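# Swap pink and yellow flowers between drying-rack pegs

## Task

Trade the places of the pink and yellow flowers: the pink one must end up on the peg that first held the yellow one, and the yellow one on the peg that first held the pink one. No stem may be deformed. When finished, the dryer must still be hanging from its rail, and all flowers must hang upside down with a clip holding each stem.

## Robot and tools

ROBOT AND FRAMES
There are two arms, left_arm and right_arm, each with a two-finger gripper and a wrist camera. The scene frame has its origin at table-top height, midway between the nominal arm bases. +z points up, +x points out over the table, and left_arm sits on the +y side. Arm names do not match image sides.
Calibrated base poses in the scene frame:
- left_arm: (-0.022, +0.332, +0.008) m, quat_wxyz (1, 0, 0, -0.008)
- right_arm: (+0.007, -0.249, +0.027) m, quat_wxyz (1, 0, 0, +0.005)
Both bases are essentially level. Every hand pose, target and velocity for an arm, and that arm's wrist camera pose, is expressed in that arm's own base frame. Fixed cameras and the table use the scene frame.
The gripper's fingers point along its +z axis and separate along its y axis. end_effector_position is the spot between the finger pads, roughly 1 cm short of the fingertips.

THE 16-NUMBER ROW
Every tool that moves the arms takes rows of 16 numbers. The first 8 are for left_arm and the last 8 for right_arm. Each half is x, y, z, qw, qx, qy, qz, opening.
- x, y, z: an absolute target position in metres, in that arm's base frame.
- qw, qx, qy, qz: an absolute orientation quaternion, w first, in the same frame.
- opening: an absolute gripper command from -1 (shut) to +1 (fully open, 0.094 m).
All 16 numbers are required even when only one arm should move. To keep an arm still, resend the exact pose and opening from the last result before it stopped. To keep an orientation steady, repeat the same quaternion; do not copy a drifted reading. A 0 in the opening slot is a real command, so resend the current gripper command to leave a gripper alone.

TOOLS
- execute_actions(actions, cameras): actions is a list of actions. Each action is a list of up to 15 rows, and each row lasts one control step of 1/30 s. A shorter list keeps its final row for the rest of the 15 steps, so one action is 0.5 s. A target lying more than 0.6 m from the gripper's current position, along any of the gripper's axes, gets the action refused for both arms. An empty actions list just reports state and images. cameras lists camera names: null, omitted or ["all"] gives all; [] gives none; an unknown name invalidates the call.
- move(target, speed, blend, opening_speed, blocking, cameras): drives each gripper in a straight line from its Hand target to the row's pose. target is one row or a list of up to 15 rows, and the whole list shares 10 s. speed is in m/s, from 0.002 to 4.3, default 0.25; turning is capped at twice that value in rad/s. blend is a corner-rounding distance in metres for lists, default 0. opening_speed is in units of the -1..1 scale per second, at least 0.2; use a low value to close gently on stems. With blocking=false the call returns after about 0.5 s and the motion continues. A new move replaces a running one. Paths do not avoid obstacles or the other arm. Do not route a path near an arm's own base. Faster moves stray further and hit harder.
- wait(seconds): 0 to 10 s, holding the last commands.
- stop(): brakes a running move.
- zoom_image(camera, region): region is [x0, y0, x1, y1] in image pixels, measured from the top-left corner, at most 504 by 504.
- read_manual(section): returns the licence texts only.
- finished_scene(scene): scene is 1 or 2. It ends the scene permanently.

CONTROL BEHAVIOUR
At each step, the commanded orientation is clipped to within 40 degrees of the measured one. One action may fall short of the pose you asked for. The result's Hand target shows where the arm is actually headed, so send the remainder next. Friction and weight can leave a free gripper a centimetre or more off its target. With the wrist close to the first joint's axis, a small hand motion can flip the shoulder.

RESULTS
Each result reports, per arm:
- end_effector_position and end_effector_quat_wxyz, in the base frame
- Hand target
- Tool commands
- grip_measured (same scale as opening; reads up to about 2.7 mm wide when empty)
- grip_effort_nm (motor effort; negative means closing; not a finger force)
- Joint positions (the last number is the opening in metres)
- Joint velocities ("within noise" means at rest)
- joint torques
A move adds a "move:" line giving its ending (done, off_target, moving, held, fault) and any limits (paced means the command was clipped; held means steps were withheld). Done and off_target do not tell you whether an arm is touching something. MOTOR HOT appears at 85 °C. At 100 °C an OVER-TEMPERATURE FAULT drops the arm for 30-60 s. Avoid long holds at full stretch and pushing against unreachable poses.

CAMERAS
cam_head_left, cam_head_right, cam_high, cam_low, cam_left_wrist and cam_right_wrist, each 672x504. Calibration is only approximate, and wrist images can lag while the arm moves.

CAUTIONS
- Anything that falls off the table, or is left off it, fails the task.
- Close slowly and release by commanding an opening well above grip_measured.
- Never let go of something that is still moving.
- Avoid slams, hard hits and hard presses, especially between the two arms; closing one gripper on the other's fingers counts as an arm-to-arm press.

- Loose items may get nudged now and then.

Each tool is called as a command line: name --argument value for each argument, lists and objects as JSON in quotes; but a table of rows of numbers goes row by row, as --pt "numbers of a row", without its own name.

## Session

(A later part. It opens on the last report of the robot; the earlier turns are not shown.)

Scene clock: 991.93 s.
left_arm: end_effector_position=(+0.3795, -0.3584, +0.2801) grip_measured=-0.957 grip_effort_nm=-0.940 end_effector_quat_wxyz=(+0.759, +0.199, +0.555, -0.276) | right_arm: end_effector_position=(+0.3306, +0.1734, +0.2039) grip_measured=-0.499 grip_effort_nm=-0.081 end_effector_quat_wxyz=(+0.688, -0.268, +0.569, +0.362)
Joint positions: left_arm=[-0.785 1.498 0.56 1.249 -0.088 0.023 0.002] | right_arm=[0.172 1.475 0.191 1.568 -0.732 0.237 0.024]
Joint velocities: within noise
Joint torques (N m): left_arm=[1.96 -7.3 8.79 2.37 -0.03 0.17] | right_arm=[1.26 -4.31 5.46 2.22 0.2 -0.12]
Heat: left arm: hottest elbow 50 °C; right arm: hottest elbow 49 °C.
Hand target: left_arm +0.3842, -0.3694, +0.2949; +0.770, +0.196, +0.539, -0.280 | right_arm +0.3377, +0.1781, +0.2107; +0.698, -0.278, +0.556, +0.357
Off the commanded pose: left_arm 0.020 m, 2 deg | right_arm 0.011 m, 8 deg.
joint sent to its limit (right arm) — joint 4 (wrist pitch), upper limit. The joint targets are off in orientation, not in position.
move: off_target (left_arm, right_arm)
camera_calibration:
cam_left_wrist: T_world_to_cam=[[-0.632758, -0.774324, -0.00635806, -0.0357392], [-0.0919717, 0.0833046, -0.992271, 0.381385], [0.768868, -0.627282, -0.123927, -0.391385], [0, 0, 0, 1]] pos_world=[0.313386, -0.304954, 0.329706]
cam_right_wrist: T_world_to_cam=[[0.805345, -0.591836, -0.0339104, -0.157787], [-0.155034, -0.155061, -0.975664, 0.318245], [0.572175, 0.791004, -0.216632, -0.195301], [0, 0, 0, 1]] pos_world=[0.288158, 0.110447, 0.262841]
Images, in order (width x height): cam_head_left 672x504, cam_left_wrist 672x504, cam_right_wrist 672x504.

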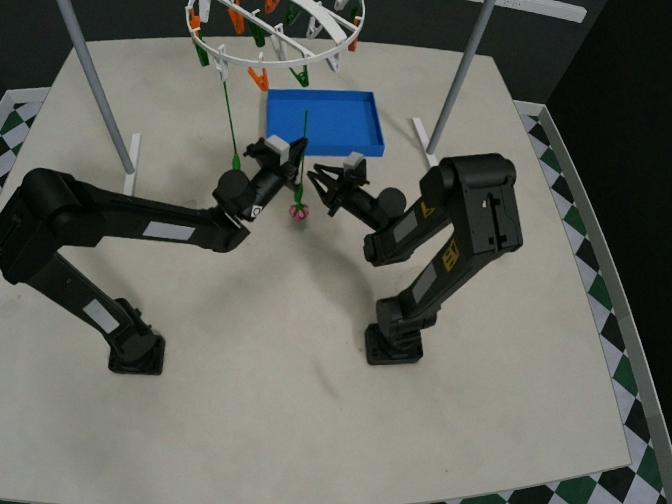

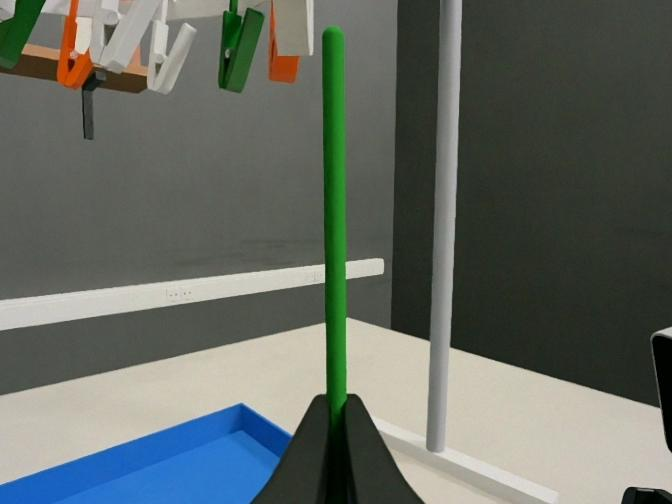

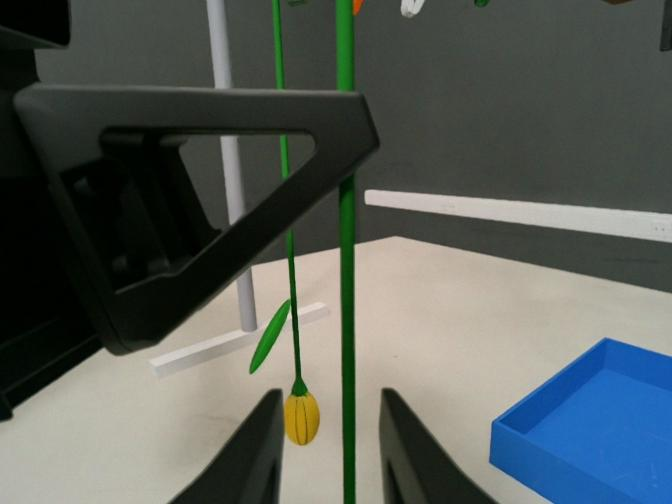

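move --target '[0.385,-0.37,0.295,0.7698,0.1962,0.539,-0.2802,-0.96,0.355,0.194,0.232,0.699,-0.2843,0.5461,0.3638,-0.5]' --speed 0.06 --cameras '["cam_head_left","cam_right_wrist","cam_left_wrist"]'

Scene clock: 998.40 s.
left_arm: end_effector_position=(+0.3795, -0.3584, +0.2801) grip_measured=-0.960 grip_effort_nm=-0.789 end_effector_quat_wxyz=(+0.759, +0.199, +0.555, -0.276) | right_arm: end_effector_position=(+0.3473, +0.1884, +0.2210) grip_measured=-0.499 grip_effort_nm=-0.081 end_effector_quat_wxyz=(+0.689, -0.274, +0.560, +0.369)
Joint positions: left_arm=[-0.785 1.498 0.56 1.249 -0.088 0.023 0.002] | right_arm=[0.209 1.439 0.256 1.481 -0.715 0.235 0.024]
Joint velocities: left_arm=[0.015 0.005 -0.017 0.012 0.022 -0.037 0.007] | right_arm=[within noise]
Joint torques (N m): left_arm=[1.9 -7.24 8.79 2.36 -0.03 0.16] | right_arm=[1.55 -6.53 6.49 1.36 0.19 -0.14]
Heat: left arm: hottest elbow 50 °C; right arm: hottest elbow 48 °C.
Hand target: left_arm +0.3842, -0.3694, +0.2950; +0.770, +0.196, +0.539, -0.280 | right_arm +0.3545, +0.1938, +0.2321; +0.699, -0.284, +0.546, +0.364
Off the commanded pose: left_arm 0.020 m, 2 deg | right_arm 0.015 m, 2 deg.
move: off_target (left_arm, right_arm)
camera_calibration:
cam_left_wrist: T_world_to_cam=[[-0.63268, -0.774384, -0.00673045, -0.0356594], [-0.0917435, 0.0835795, -0.992269, 0.381396], [0.76896, -0.627171, -0.123924, -0.391381], [0, 0, 0, 1]] pos_world=[0.313386, -0.304954, 0.329706]
cam_right_wrist: T_world_to_cam=[[0.817997, -0.574664, -0.0253435, -0.171272], [-0.137002, -0.151845, -0.978863, 0.333741], [0.558669, 0.80418, -0.202939, -0.213786], [0, 0, 0, 1]] pos_world=[0.305259, 0.124175, 0.278961]
Images, in order (width x height): cam_head_left 672x504, cam_left_wrist 672x504, cam_right_wrist 672x504.

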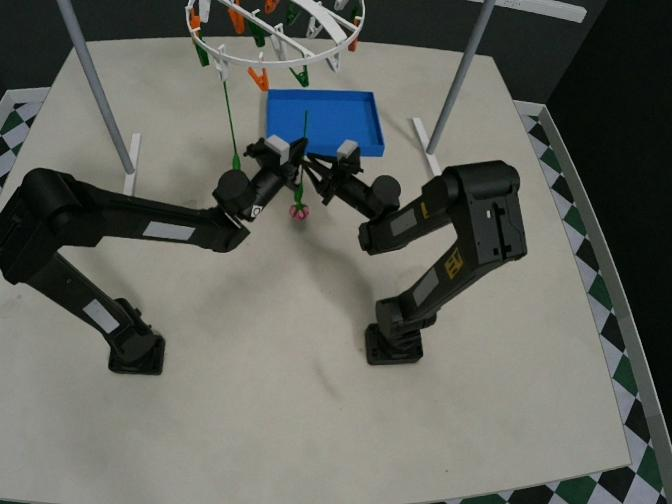

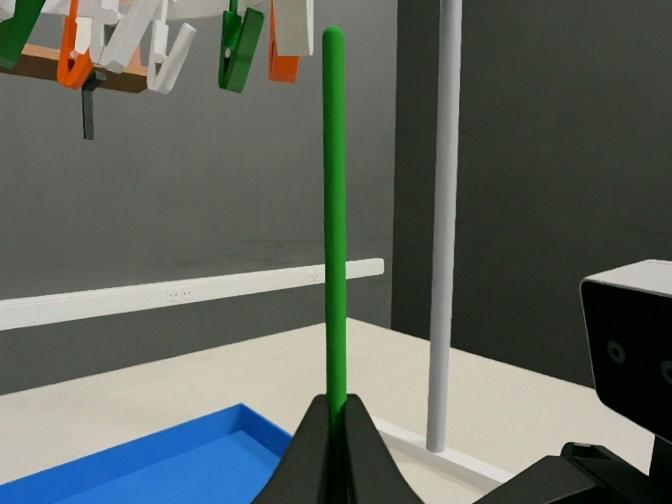

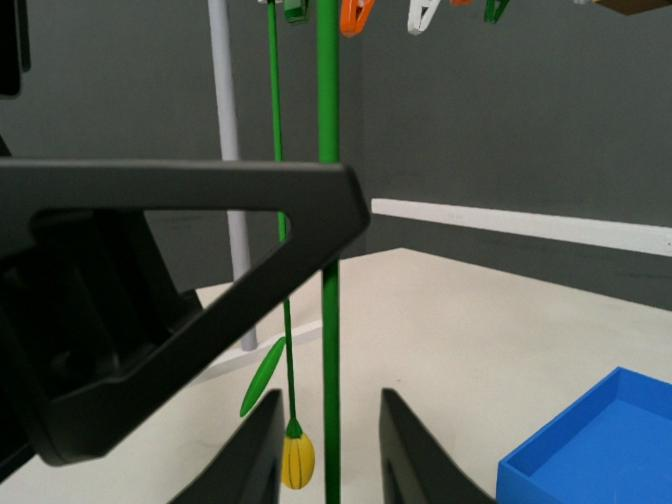

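move --pt "0.385 -0.37 0.295 0.7698 0.1962 0.539 -0.2802 -0.96 0.3585 0.199 0.232 0.699 -0.2843 0.5461 0.3638 -0.5" --pt "0.385 -0.37 0.295 0.7698 0.1962 0.539 -0.2802 -0.96 0.3585 0.199 0.232 0.699 -0.2843 0.5461 0.3638 -0.96" --speed 0.06 --opening_speed 0.25 --cameras '["cam_head_left","cam_right_wrist","cam_left_wrist"]'

Scene clock: 1004.23 s.
left_arm: end_effector_position=(+0.3795, -0.3584, +0.2799) grip_measured=-0.960 grip_effort_nm=-1.004 end_effector_quat_wxyz=(+0.759, +0.199, +0.555, -0.276) | right_arm: end_effector_position=(+0.3500, +0.1930, +0.2237) grip_measured=-0.955 grip_effort_nm=-0.725 end_effector_quat_wxyz=(+0.691, -0.275, +0.558, +0.368)
Joint positions: left_arm=[-0.785 1.499 0.56 1.249 -0.088 0.023 0.002] | right_arm=[0.225 1.439 0.267 1.473 -0.7 0.228 0.002]
Joint velocities: left_arm=[within noise] | right_arm=[-0.024 0.005 -0.022 -0.002 0.066 -0.007 0.017]
Joint torques (N m): left_arm=[1.96 -7.24 8.77 2.37 -0.03 0.16] | right_arm=[1.32 -5.83 6.64 1.4 0.15 -0.12]
Heat: left arm: hottest elbow 50 °C; right arm: hottest elbow 47 °C.
Hand target: left_arm +0.3842, -0.3694, +0.2948; +0.770, +0.196, +0.539, -0.280 | right_arm +0.3580, +0.1988, +0.2320; +0.699, -0.284, +0.546, +0.364
Off the commanded pose: left_arm 0.020 m, 2 deg | right_arm 0.013 m, 2 deg.
move: off_target (left_arm, right_arm); target 2's new opening was sent with right_arm's hand 0.013 m and 2 deg from that target
camera_calibration:
cam_left_wrist: T_world_to_cam=[[-0.632728, -0.774345, -0.00668854, -0.035661], [-0.0920771, 0.0838079, -0.992219, 0.381473], [0.768881, -0.627188, -0.124327, -0.39138], [0, 0, 0, 1]] pos_world=[0.313486, -0.305054, 0.329607]
cam_right_wrist: T_world_to_cam=[[0.817657, -0.575363, -0.0198781, -0.171796], [-0.129961, -0.150833, -0.979979, 0.334935], [0.560845, 0.80387, -0.198104, -0.220308], [0, 0, 0, 1]] pos_world=[0.307557, 0.128774, 0.28117]
Images, in order (width x height): cam_head_left 672x504, cam_left_wrist 672x504, cam_right_wrist 672x504.

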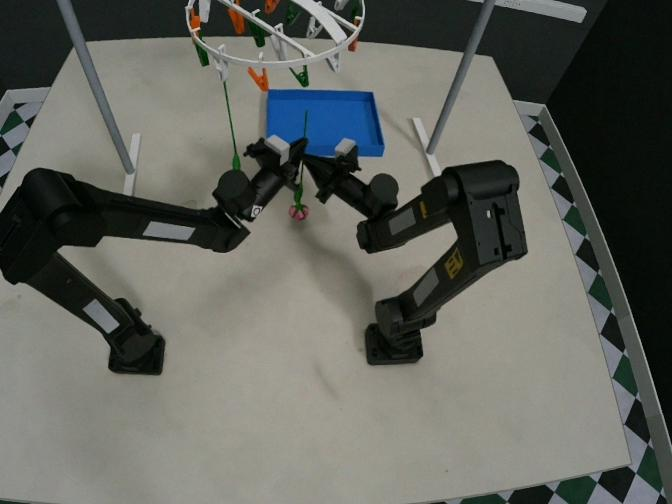

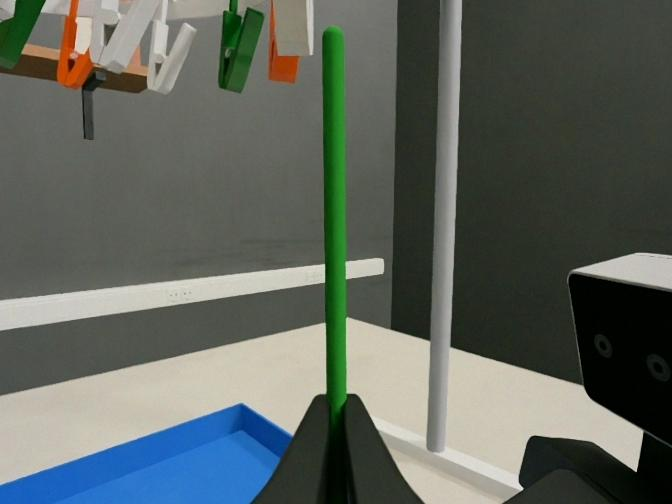

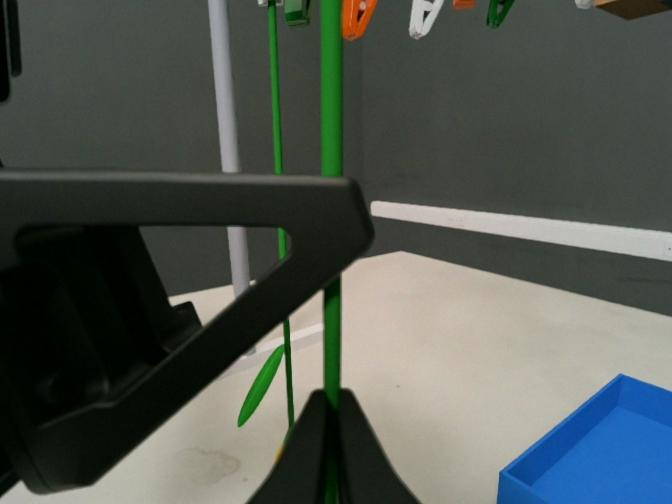

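move --pt "0.385 -0.37 0.295 0.7698 0.1962 0.539 -0.2802 -0.5 0.3585 0.199 0.232 0.699 -0.2843 0.5461 0.3638 -0.96" --pt "0.305 -0.295 0.315 0.7698 0.1962 0.539 -0.2802 -0.5 0.3585 0.199 0.232 0.699 -0.2843 0.5461 0.3638 -0.96" --pt "0.345 -0.256 0.452 0.8172 0.04 0.5722 -0.0572 0.2 0.345 0.155 0.235 0.699 -0.2843 0.5461 0.3638 -0.96" --speed 0.1 --opening_speed 0.4

zoom_image --camera "cam_left_wrist" --region '[180, 180, 500, 504]'

Scene clock: 1017.37 s.
left_arm: end_effector_position=(+0.3442, -0.2491, +0.4226) grip_measured=+0.197 grip_effort_nm=0.051 end_effector_quat_wxyz=(+0.808, +0.049, +0.585, -0.048) | right_arm: end_effector_position=(+0.3481, +0.1587, +0.2336) grip_measured=-0.958 grip_effort_nm=-0.935 end_effector_quat_wxyz=(+0.697, -0.289, +0.547, +0.362)
Joint positions: left_arm=[-0.89 0.984 0.597 0.806 -0.702 0.304 0.056] | right_arm=[0.086 1.409 0.261 1.511 -0.847 0.27 0.002]
Joint velocities: within noise
Joint torques (N m): left_arm=[1.85 -4.13 12.19 1.26 0.1 0.17] | right_arm=[-0.26 -6.3 3.66 2.18 0.11 0.2]
Heat: left arm: hottest elbow 51 °C; right arm: hottest elbow 46 °C.
Hand target: left_arm +0.3438, -0.2547, +0.4516; +0.817, +0.040, +0.572, -0.057 | right_arm +0.3450, +0.1551, +0.2350; +0.699, -0.284, +0.546, +0.364
Off the commanded pose: left_arm 0.030 m, 2 deg | right_arm 0.005 m, 1 deg.
move: off_target (left_arm); target 3's new opening was sent with left_arm's hand 0.030 m and 2 deg from that target
camera_calibration:
cam_left_wrist: T_world_to_cam=[[-0.125857, -0.99145, -0.0344513, -0.189224], [-0.112983, 0.0488266, -0.992396, 0.509213], [0.985594, -0.121007, -0.118162, -0.228942], [0, 0, 0, 1]] pos_world=[0.259361, -0.240173, 0.47177]
cam_right_wrist: T_world_to_cam=[[0.823268, -0.56739, 0.0172719, -0.201716], [-0.0936945, -0.165832, -0.981693, 0.329427], [0.559867, 0.806578, -0.189685, -0.191688], [0, 0, 0, 1]] pos_world=[0.304252, 0.0947895, 0.29052]

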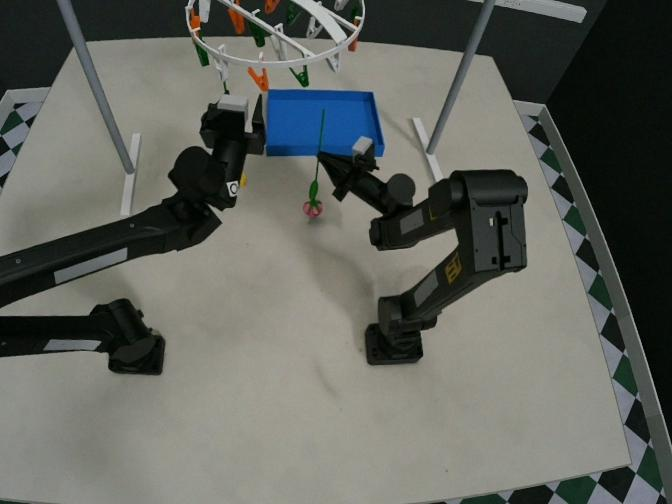

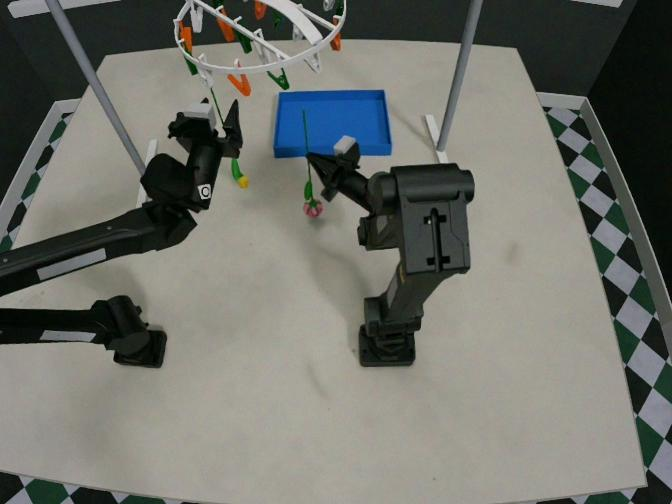

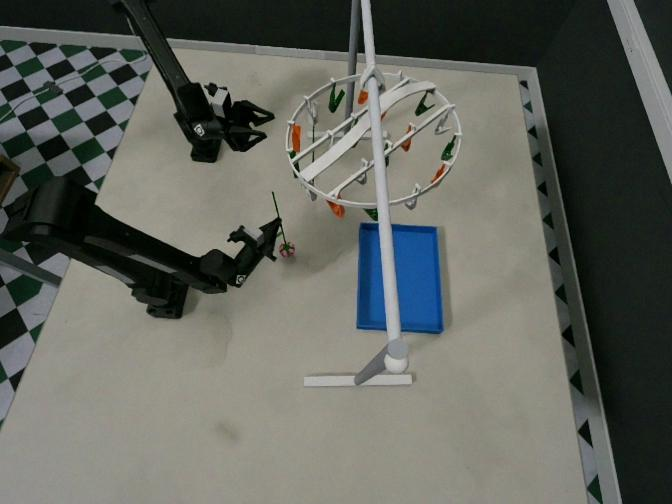

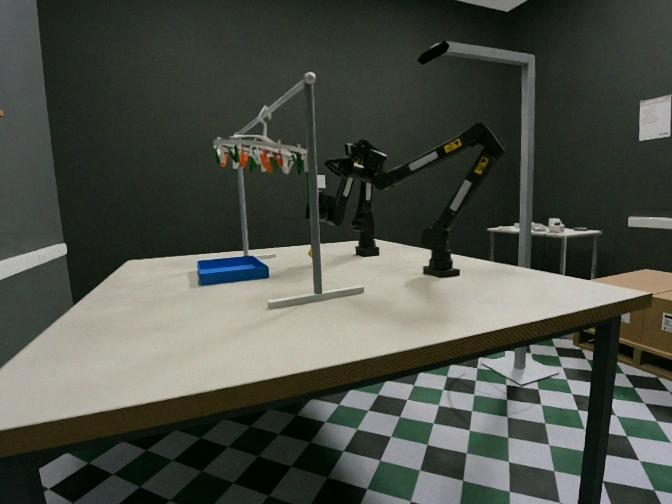

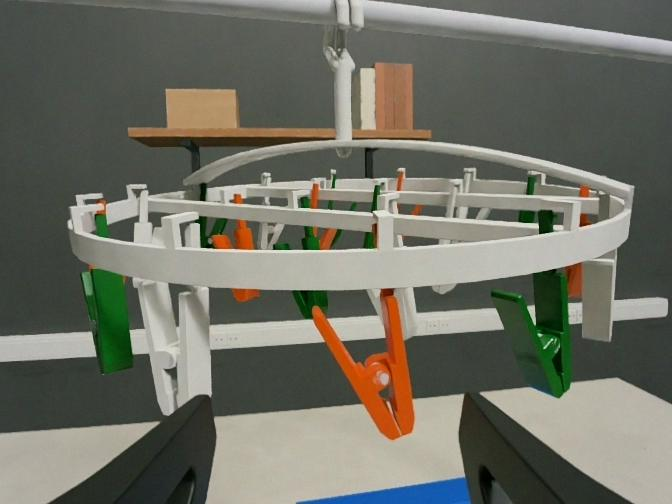

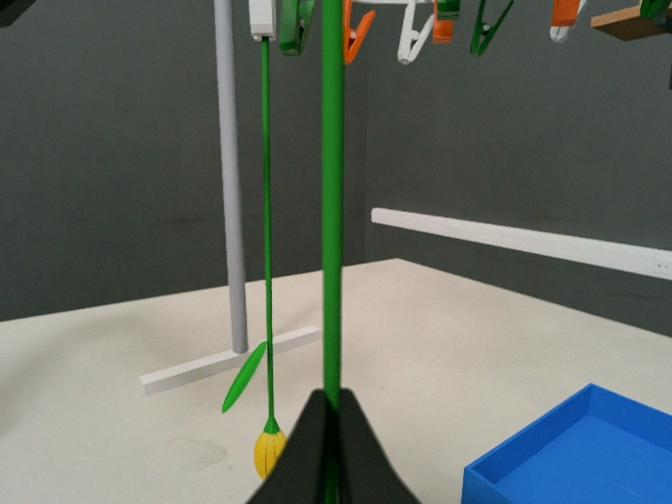

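Scaled by 1.556 from the camera's 672x504 image, which has a finer 960x720 frame.

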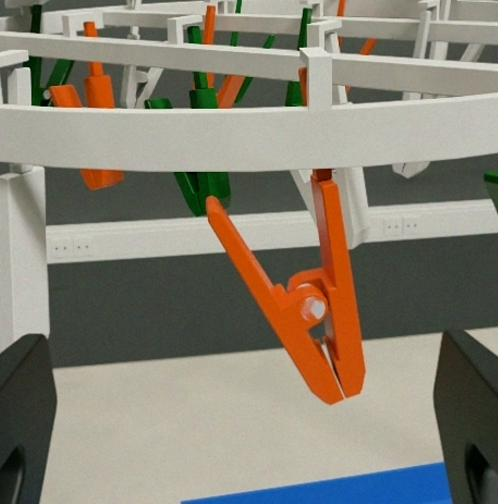

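move --target '[0.395,-0.2725,0.4515,0.8172,0.04,0.5722,-0.0572,0.25,0.345,0.155,0.235,0.699,-0.2843,0.5461,0.3638,-0.96]' --speed 0.07 --cameras '["cam_left_wrist","cam_right_wrist"]'

zoom_image --camera "cam_left_wrist" --region '[180, 180, 500, 504]'

Scene clock: 1025.20 s.
left_arm: end_effector_position=(+0.3862, -0.2697, +0.4237) grip_measured=+0.248 grip_effort_nm=0.046 end_effector_quat_wxyz=(+0.806, +0.060, +0.587, -0.046) | right_arm: end_effector_position=(+0.3481, +0.1587, +0.2336) grip_measured=-0.955 grip_effort_nm=-0.877 end_effector_quat_wxyz=(+0.697, -0.289, +0.547, +0.362)
Joint positions: left_arm=[-0.826 1.109 0.689 0.806 -0.631 0.28 0.059] | right_arm=[0.086 1.409 0.261 1.511 -0.847 0.27 0.002]
Joint velocities: within noise
Joint torques (N m): left_arm=[3.31 -4.72 12.21 2.03 0.27 -0.09] | right_arm=[-0.26 -6.42 3.63 2.11 0.11 0.19]
Heat: left arm: hottest elbow 52 °C; right arm: hottest elbow 44 °C.
Hand target: left_arm +0.3934, -0.2714, +0.4508; +0.817, +0.040, +0.572, -0.057 | right_arm +0.3450, +0.1551, +0.2350; +0.699, -0.284, +0.546, +0.364
Off the commanded pose: left_arm 0.029 m, 3 deg | right_arm 0.005 m, 1 deg.
move: off_target (left_arm)
camera_calibration:
cam_left_wrist: T_world_to_cam=[[-0.134693, -0.989404, -0.0541916, -0.191994], [-0.116814, 0.0701635, -0.990672, 0.522502], [0.983978, -0.127106, -0.125027, -0.270817], [0, 0, 0, 1]] pos_world=[0.301653, -0.261043, 0.473365]
cam_right_wrist: T_world_to_cam=[[0.823268, -0.56739, 0.0172719, -0.201716], [-0.0936945, -0.165832, -0.981693, 0.329427], [0.559867, 0.806578, -0.189685, -0.191688], [0, 0, 0, 1]] pos_world=[0.304252, 0.0947895, 0.29052]
Images, in order (width x height): cam_left_wrist 672x504, cam_right_wrist 672x504.

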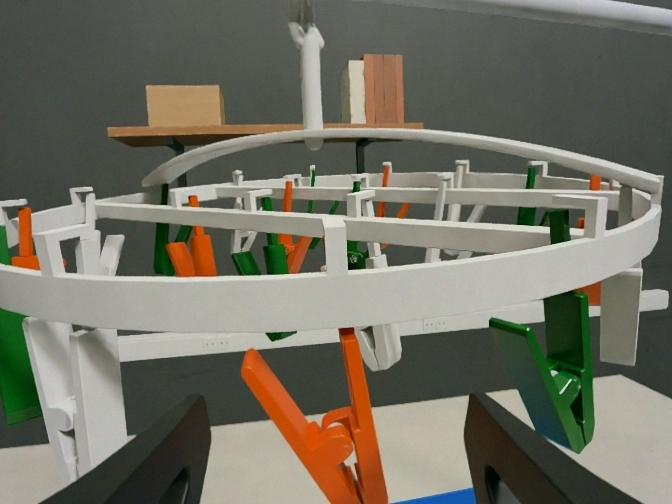

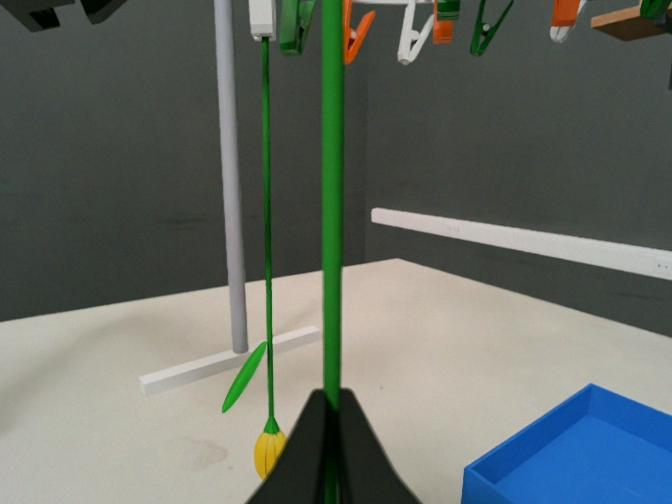

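Scaled by 1.556 from the camera's 672x504 image, which has a finer 960x720 frame.

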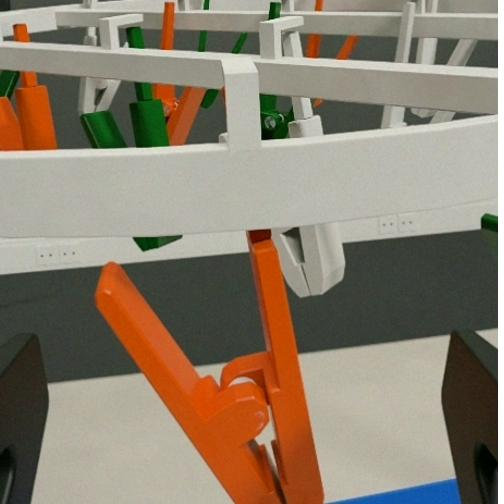

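move --target '[0.4235,-0.2635,0.4505,0.8172,0.04,0.5722,-0.0572,0.3,0.345,0.155,0.235,0.699,-0.2843,0.5461,0.3638,-0.96]' --speed 0.06 --cameras '["cam_left_wrist","cam_head_left","cam_high"]'

zoom_image --camera "cam_left_wrist" --region '[180, 180, 500, 504]'

zoom_image --camera "cam_high" --region '[250, 90, 350, 170]'

Scene clock: 1032.17 s.
left_arm: end_effector_position=(+0.4137, -0.2601, +0.4257) grip_measured=+0.298 grip_effort_nm=0.051 end_effector_quat_wxyz=(+0.808, +0.055, +0.584, -0.049) | right_arm: end_effector_position=(+0.3481, +0.1587, +0.2336) grip_measured=-0.953 grip_effort_nm=-0.852 end_effector_quat_wxyz=(+0.697, -0.289, +0.547, +0.362)
Joint positions: left_arm=[-0.749 1.148 0.72 0.806 -0.562 0.241 0.061] | right_arm=[0.086 1.409 0.261 1.511 -0.847 0.27 0.002]
Joint velocities: within noise
Joint torques (N m): left_arm=[3.19 -5.13 12.19 1.57 0.25 -0.04] | right_arm=[-0.03 -6.48 3.66 2.18 0.11 0.19]
Heat: left arm: hottest elbow 54 °C; right arm: hottest elbow 44 °C.
Hand target: left_arm +0.4220, -0.2626, +0.4500; +0.817, +0.040, +0.572, -0.057 | right_arm +0.3450, +0.1551, +0.2349; +0.699, -0.284, +0.546, +0.364
Off the commanded pose: left_arm 0.027 m, 3 deg | right_arm 0.005 m, 1 deg.
move: off_target (left_arm)
camera_calibration:
cam_left_wrist: T_world_to_cam=[[-0.133204, -0.990153, -0.0430651, -0.184235], [-0.11017, 0.0579761, -0.99222, 0.521747], [0.984946, -0.127423, -0.116808, -0.300441], [0, 0, 0, 1]] pos_world=[0.328858, -0.250953, 0.47466]
Images, in order (width x height): cam_head_left 672x504, cam_high 672x504, cam_left_wrist 672x504.

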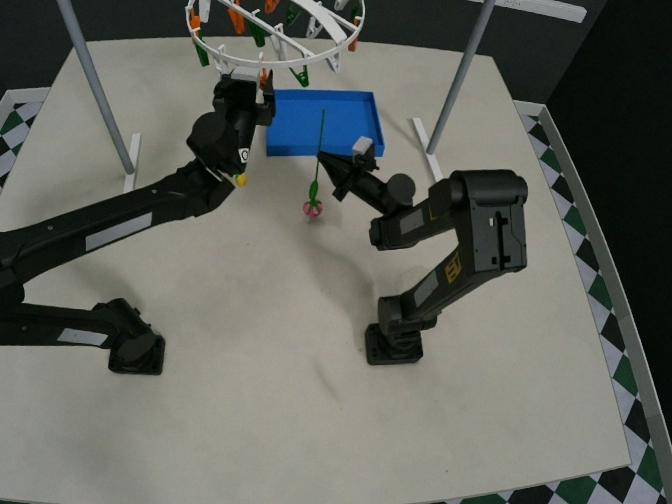

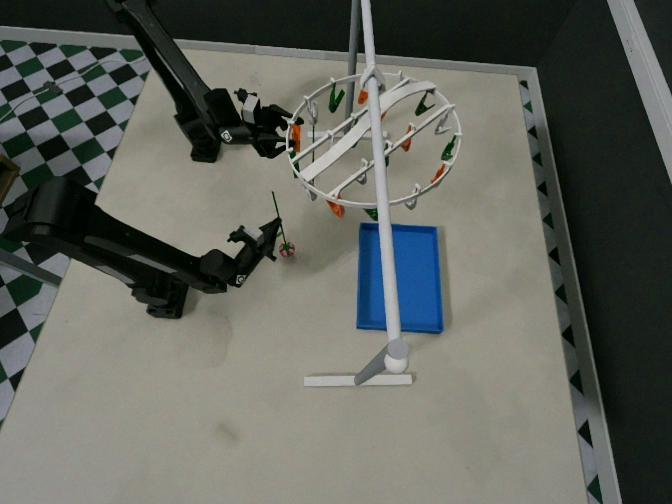

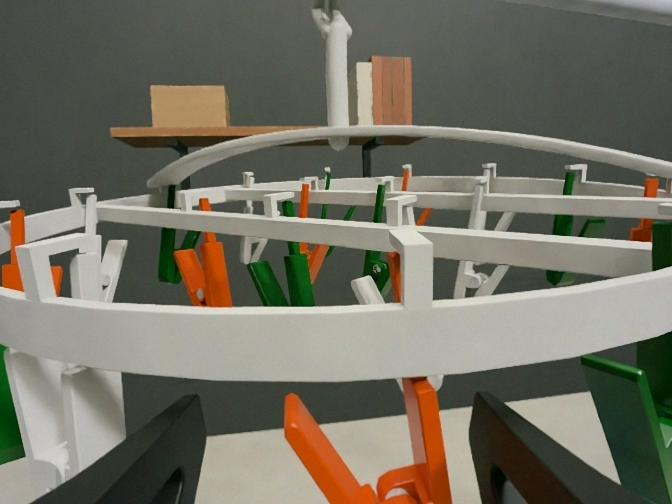

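Scaled by 1.556 from the camera's 672x504 image, which has a finer 960x720 frame.

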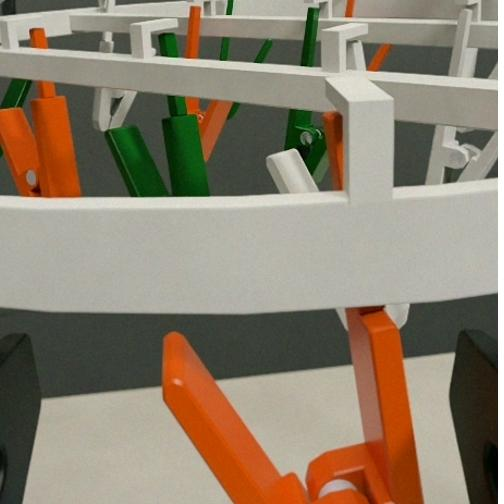

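Scaled by 5.040 from the camera's 672x504 image, which has a finer 960x720 frame.

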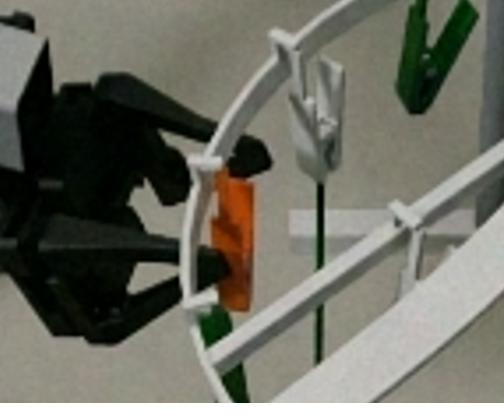

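move --pt "0.4235 -0.2665 0.4475 0.8172 0.04 0.5722 -0.0572 -0.1 0.345 0.155 0.235 0.699 -0.2843 0.5461 0.3638 -0.96" --pt "0.4235 -0.2665 0.4475 0.8172 0.04 0.5722 -0.0572 -0.4 0.345 0.155 0.235 0.699 -0.2843 0.5461 0.3638 -0.96" --opening_speed 0.25 --cameras '["cam_left_wrist","cam_high"]'

zoom_image --camera "cam_high" --region '[250, 90, 350, 170]'

Scene clock: 1039.43 s.
left_arm: end_effector_position=(+0.4161, -0.2623, +0.4208) grip_measured=-0.396 grip_effort_nm=-0.183 end_effector_quat_wxyz=(+0.806, +0.057, +0.588, -0.047) | right_arm: end_effector_position=(+0.3481, +0.1587, +0.2336) grip_measured=-0.954 grip_effort_nm=-0.862 end_effector_quat_wxyz=(+0.697, -0.289, +0.547, +0.362)
Joint positions: left_arm=[-0.749 1.159 0.72 0.806 -0.563 0.241 0.028] | right_arm=[0.086 1.409 0.261 1.511 -0.847 0.27 0.002]
Joint velocities: left_arm=[within noise] | right_arm=[0.005 -0.005 0.012 0.012 0.037 0.022 -0.004]
Joint torques (N m): left_arm=[2.78 -5.36 12.03 2.1 0.06 -0.04] | right_arm=[-0.15 -6.42 3.64 2.19 0.1 0.18]
Heat: left arm: hottest elbow 56 °C; right arm: hottest elbow 43 °C.
Hand target: left_arm +0.4221, -0.2656, +0.4470; +0.817, +0.040, +0.572, -0.057 | right_arm +0.3450, +0.1551, +0.2349; +0.699, -0.284, +0.546, +0.364
Off the commanded pose: left_arm 0.028 m, 3 deg | right_arm 0.005 m, 1 deg.
move: off_target (left_arm); target 2's new opening was sent with left_arm's hand 0.028 m and 3 deg from that target
camera_calibration:
cam_left_wrist: T_world_to_cam=[[-0.133397, -0.989881, -0.0483922, -0.183876], [-0.118176, 0.0643678, -0.990904, 0.521699], [0.983992, -0.126465, -0.125567, -0.299321], [0, 0, 0, 1]] pos_world=[0.331653, -0.253449, 0.470471]
Images, in order (width x height): cam_high 672x504, cam_left_wrist 672x504.

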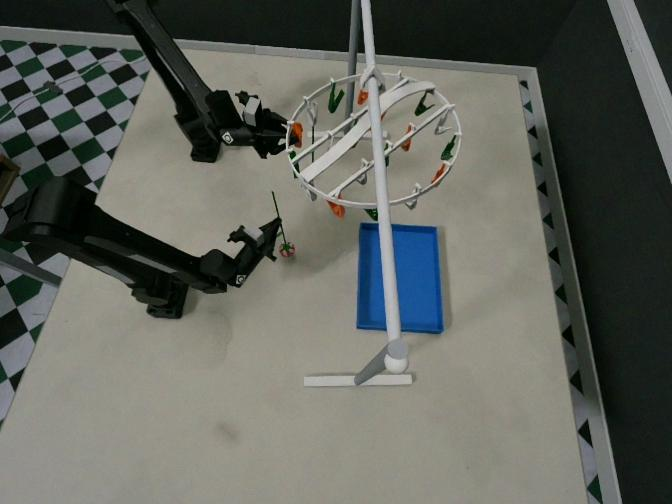

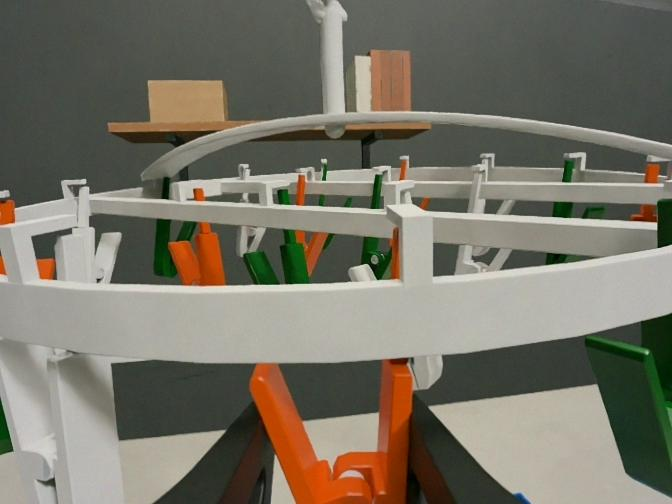

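Scaled by 5.040 from the camera's 672x504 image, which has a finer 960x720 frame.

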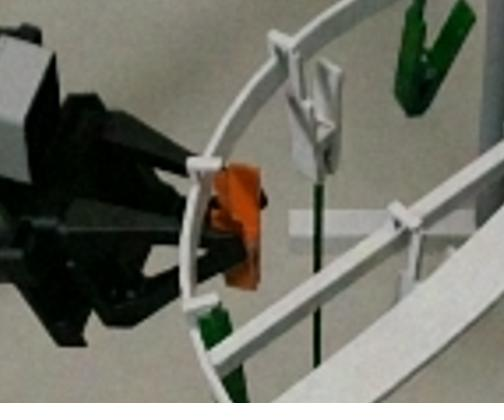

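move --pt "0.4225 -0.2665 0.4465 0.8172 0.04 0.5722 -0.0572 -0.66 0.345 0.155 0.235 0.699 -0.2843 0.5461 0.3638 -0.96" --pt "0.418 -0.265 0.427 0.8172 0.04 0.5722 -0.0572 -0.66 0.345 0.155 0.235 0.699 -0.2843 0.5461 0.3638 -0.96" --opening_speed 0.2 --speed 0.05 --cameras '["cam_left_wrist","cam_right_wrist","cam_low"]'

zoom_image --camera "cam_low" --region '[270, 130, 350, 200]'

Scene clock: 1045.77 s.
left_arm: end_effector_position=(+0.4166, -0.2615, +0.4237) grip_measured=-0.586 grip_effort_nm=-1.072 end_effector_quat_wxyz=(+0.814, +0.046, +0.577, -0.051) | right_arm: end_effector_position=(+0.3481, +0.1587, +0.2336) grip_measured=-0.953 grip_effort_nm=-0.852 end_effector_quat_wxyz=(+0.697, -0.289, +0.547, +0.362)
Joint positions: left_arm=[-0.749 1.175 0.72 0.857 -0.569 0.241 0.019] | right_arm=[0.086 1.409 0.261 1.511 -0.847 0.27 0.002]
Joint velocities: within noise
Joint torques (N m): left_arm=[2.14 -5.42 8.81 2.56 0.07 0] | right_arm=[-0.32 -6.42 3.64 2.18 0.1 0.2]
Heat: left arm: hottest elbow 57 °C; right arm: hottest elbow 42 °C.
Hand target: left_arm +0.4179, -0.2649, +0.4270; +0.817, +0.040, +0.572, -0.057 | right_arm +0.3450, +0.1551, +0.2349; +0.699, -0.284, +0.546, +0.364
Off the commanded pose: left_arm 0.005 m, 1 deg | right_arm 0.005 m, 1 deg.
move: done
camera_calibration:
cam_left_wrist: T_world_to_cam=[[-0.126924, -0.991572, -0.0259982, -0.195509], [-0.0941916, 0.0381402, -0.994823, 0.509474], [0.98743, -0.123818, -0.0982386, -0.311616], [0, 0, 0, 1]] pos_world=[0.330872, -0.251877, 0.471141]
cam_right_wrist: T_world_to_cam=[[0.823357, -0.567273, 0.0168759, -0.201639], [-0.0939902, -0.165625, -0.9817, 0.329499], [0.559686, 0.806703, -0.189687, -0.191645], [0, 0, 0, 1]] pos_world=[0.304252, 0.0947897, 0.29052]
Images, in order (width x height): cam_low 672x504, cam_left_wrist 672x504, cam_right_wrist 672x504.

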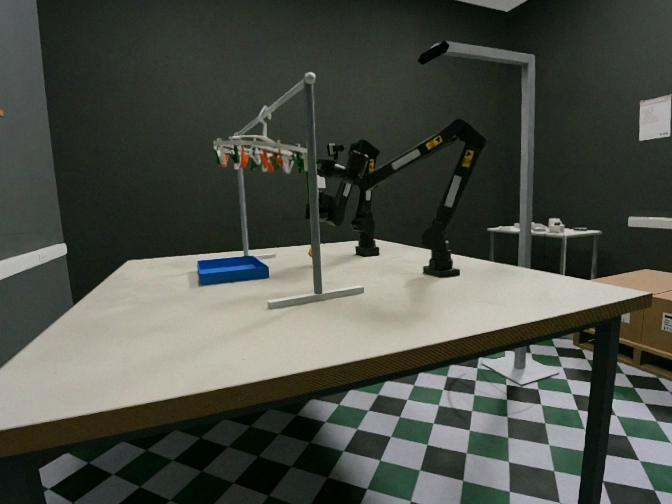

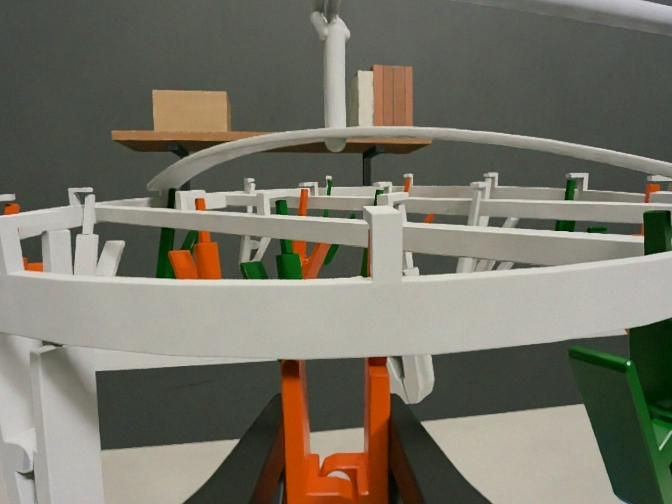

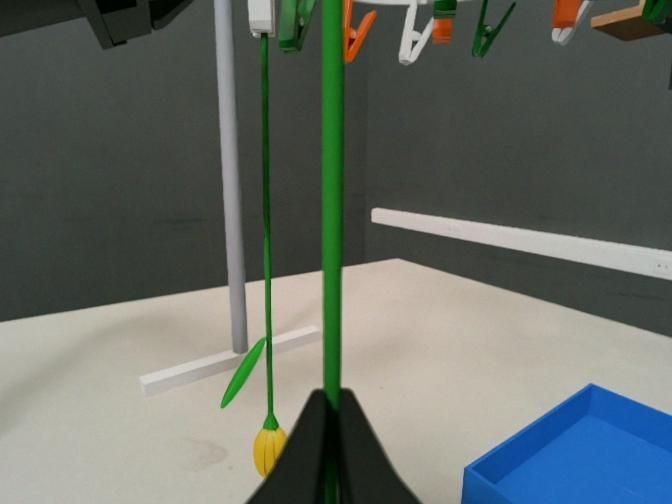

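Scaled by 6.300 from the camera's 672x504 image, which has a finer 960x720 frame.

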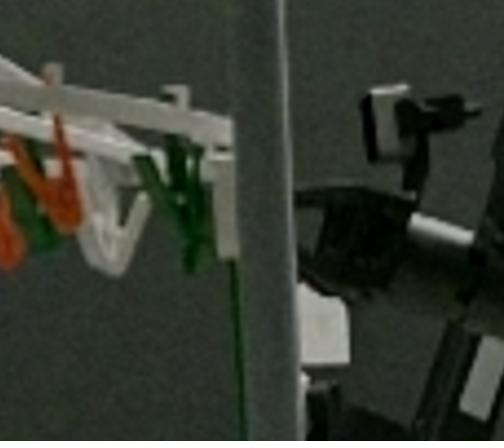

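execute_actions --actions '[]' --cameras '["cam_head_left","cam_head_right","cam_high"]'

zoom_image --camera "cam_head_left" --region '[220, 50, 300, 110]'

zoom_image --camera "cam_head_right" --region '[190, 50, 270, 110]'

zoom_image --camera "cam_high" --region '[260, 110, 320, 155]'

Scene clock: 1051.57 s.
left_arm: end_effector_position=(+0.4166, -0.2615, +0.4238) grip_measured=-0.586 grip_effort_nm=-1.062 end_effector_quat_wxyz=(+0.814, +0.045, +0.577, -0.051) | right_arm: end_effector_position=(+0.3481, +0.1587, +0.2336) grip_measured=-0.959 grip_effort_nm=-0.950 end_effector_quat_wxyz=(+0.697, -0.289, +0.547, +0.362)
Joint positions: left_arm=[-0.749 1.175 0.72 0.857 -0.569 0.241 0.019] | right_arm=[0.086 1.409 0.261 1.511 -0.847 0.27 0.002]
Joint velocities: within noise
Joint torques (N m): left_arm=[2.26 -5.42 8.81 2.5 0.07 0] | right_arm=[-0.09 -6.36 3.66 2.21 0.11 0.19]
Heat: left arm: hottest elbow 57 °C; right arm: hottest elbow 41 °C.
Hand target: left_arm +0.4179, -0.2649, +0.4270; +0.817, +0.040, +0.572, -0.057 | right_arm +0.3450, +0.1551, +0.2349; +0.699, -0.284, +0.546, +0.364
Tool commands: left_gripper/opening=-0.66 right_gripper/opening=-0.96
Off the commanded pose: left_arm 0.005 m, 1 deg | right_arm 0.005 m, 1 deg.
Images, in order (width x height): cam_head_left 672x504, cam_head_right 672x504, cam_high 672x504.

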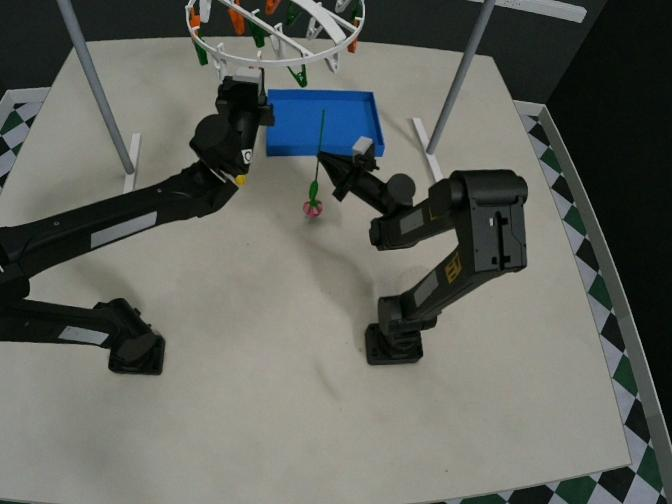

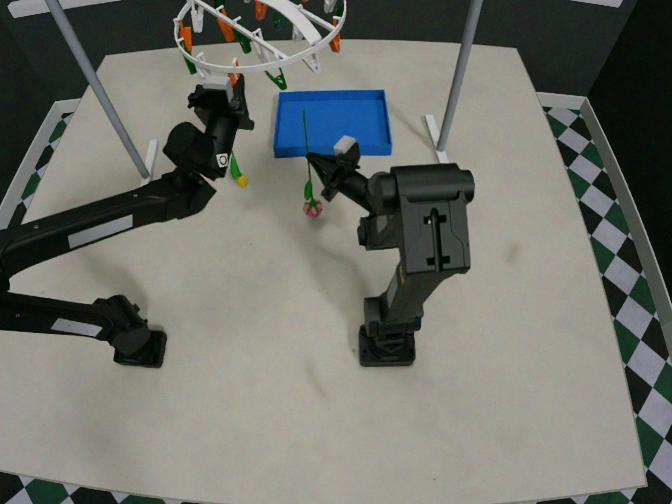

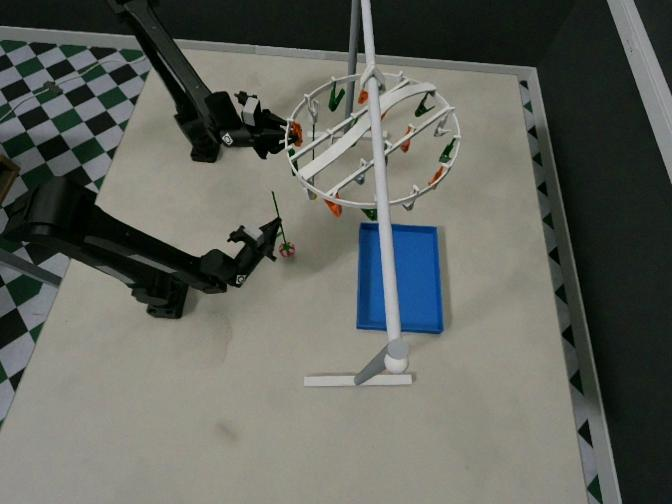

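Scaled by 6.300 from the camera's 672x504 image, which has a finer 960x720 frame.

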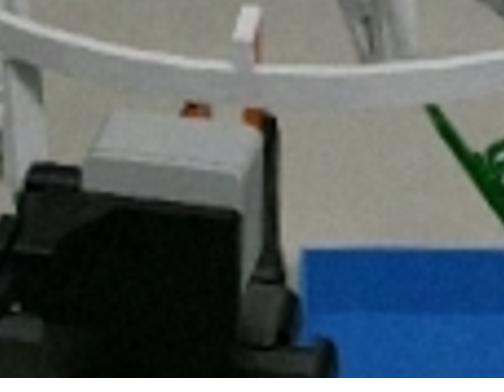

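Scaled by 6.300 from the camera's 672x504 image, which has a finer 960x720 frame.

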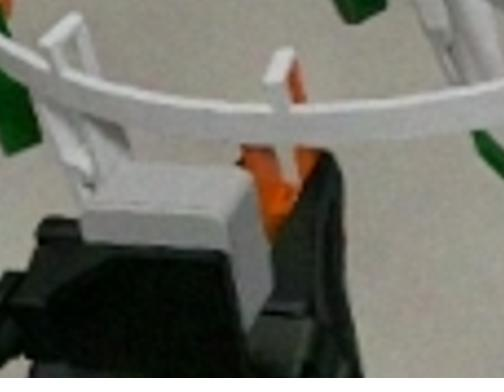

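Scaled by 8.400 from the camera's 672x504 image, which has a finer 960x720 frame.

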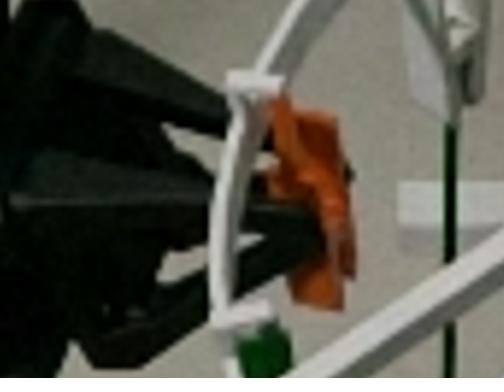

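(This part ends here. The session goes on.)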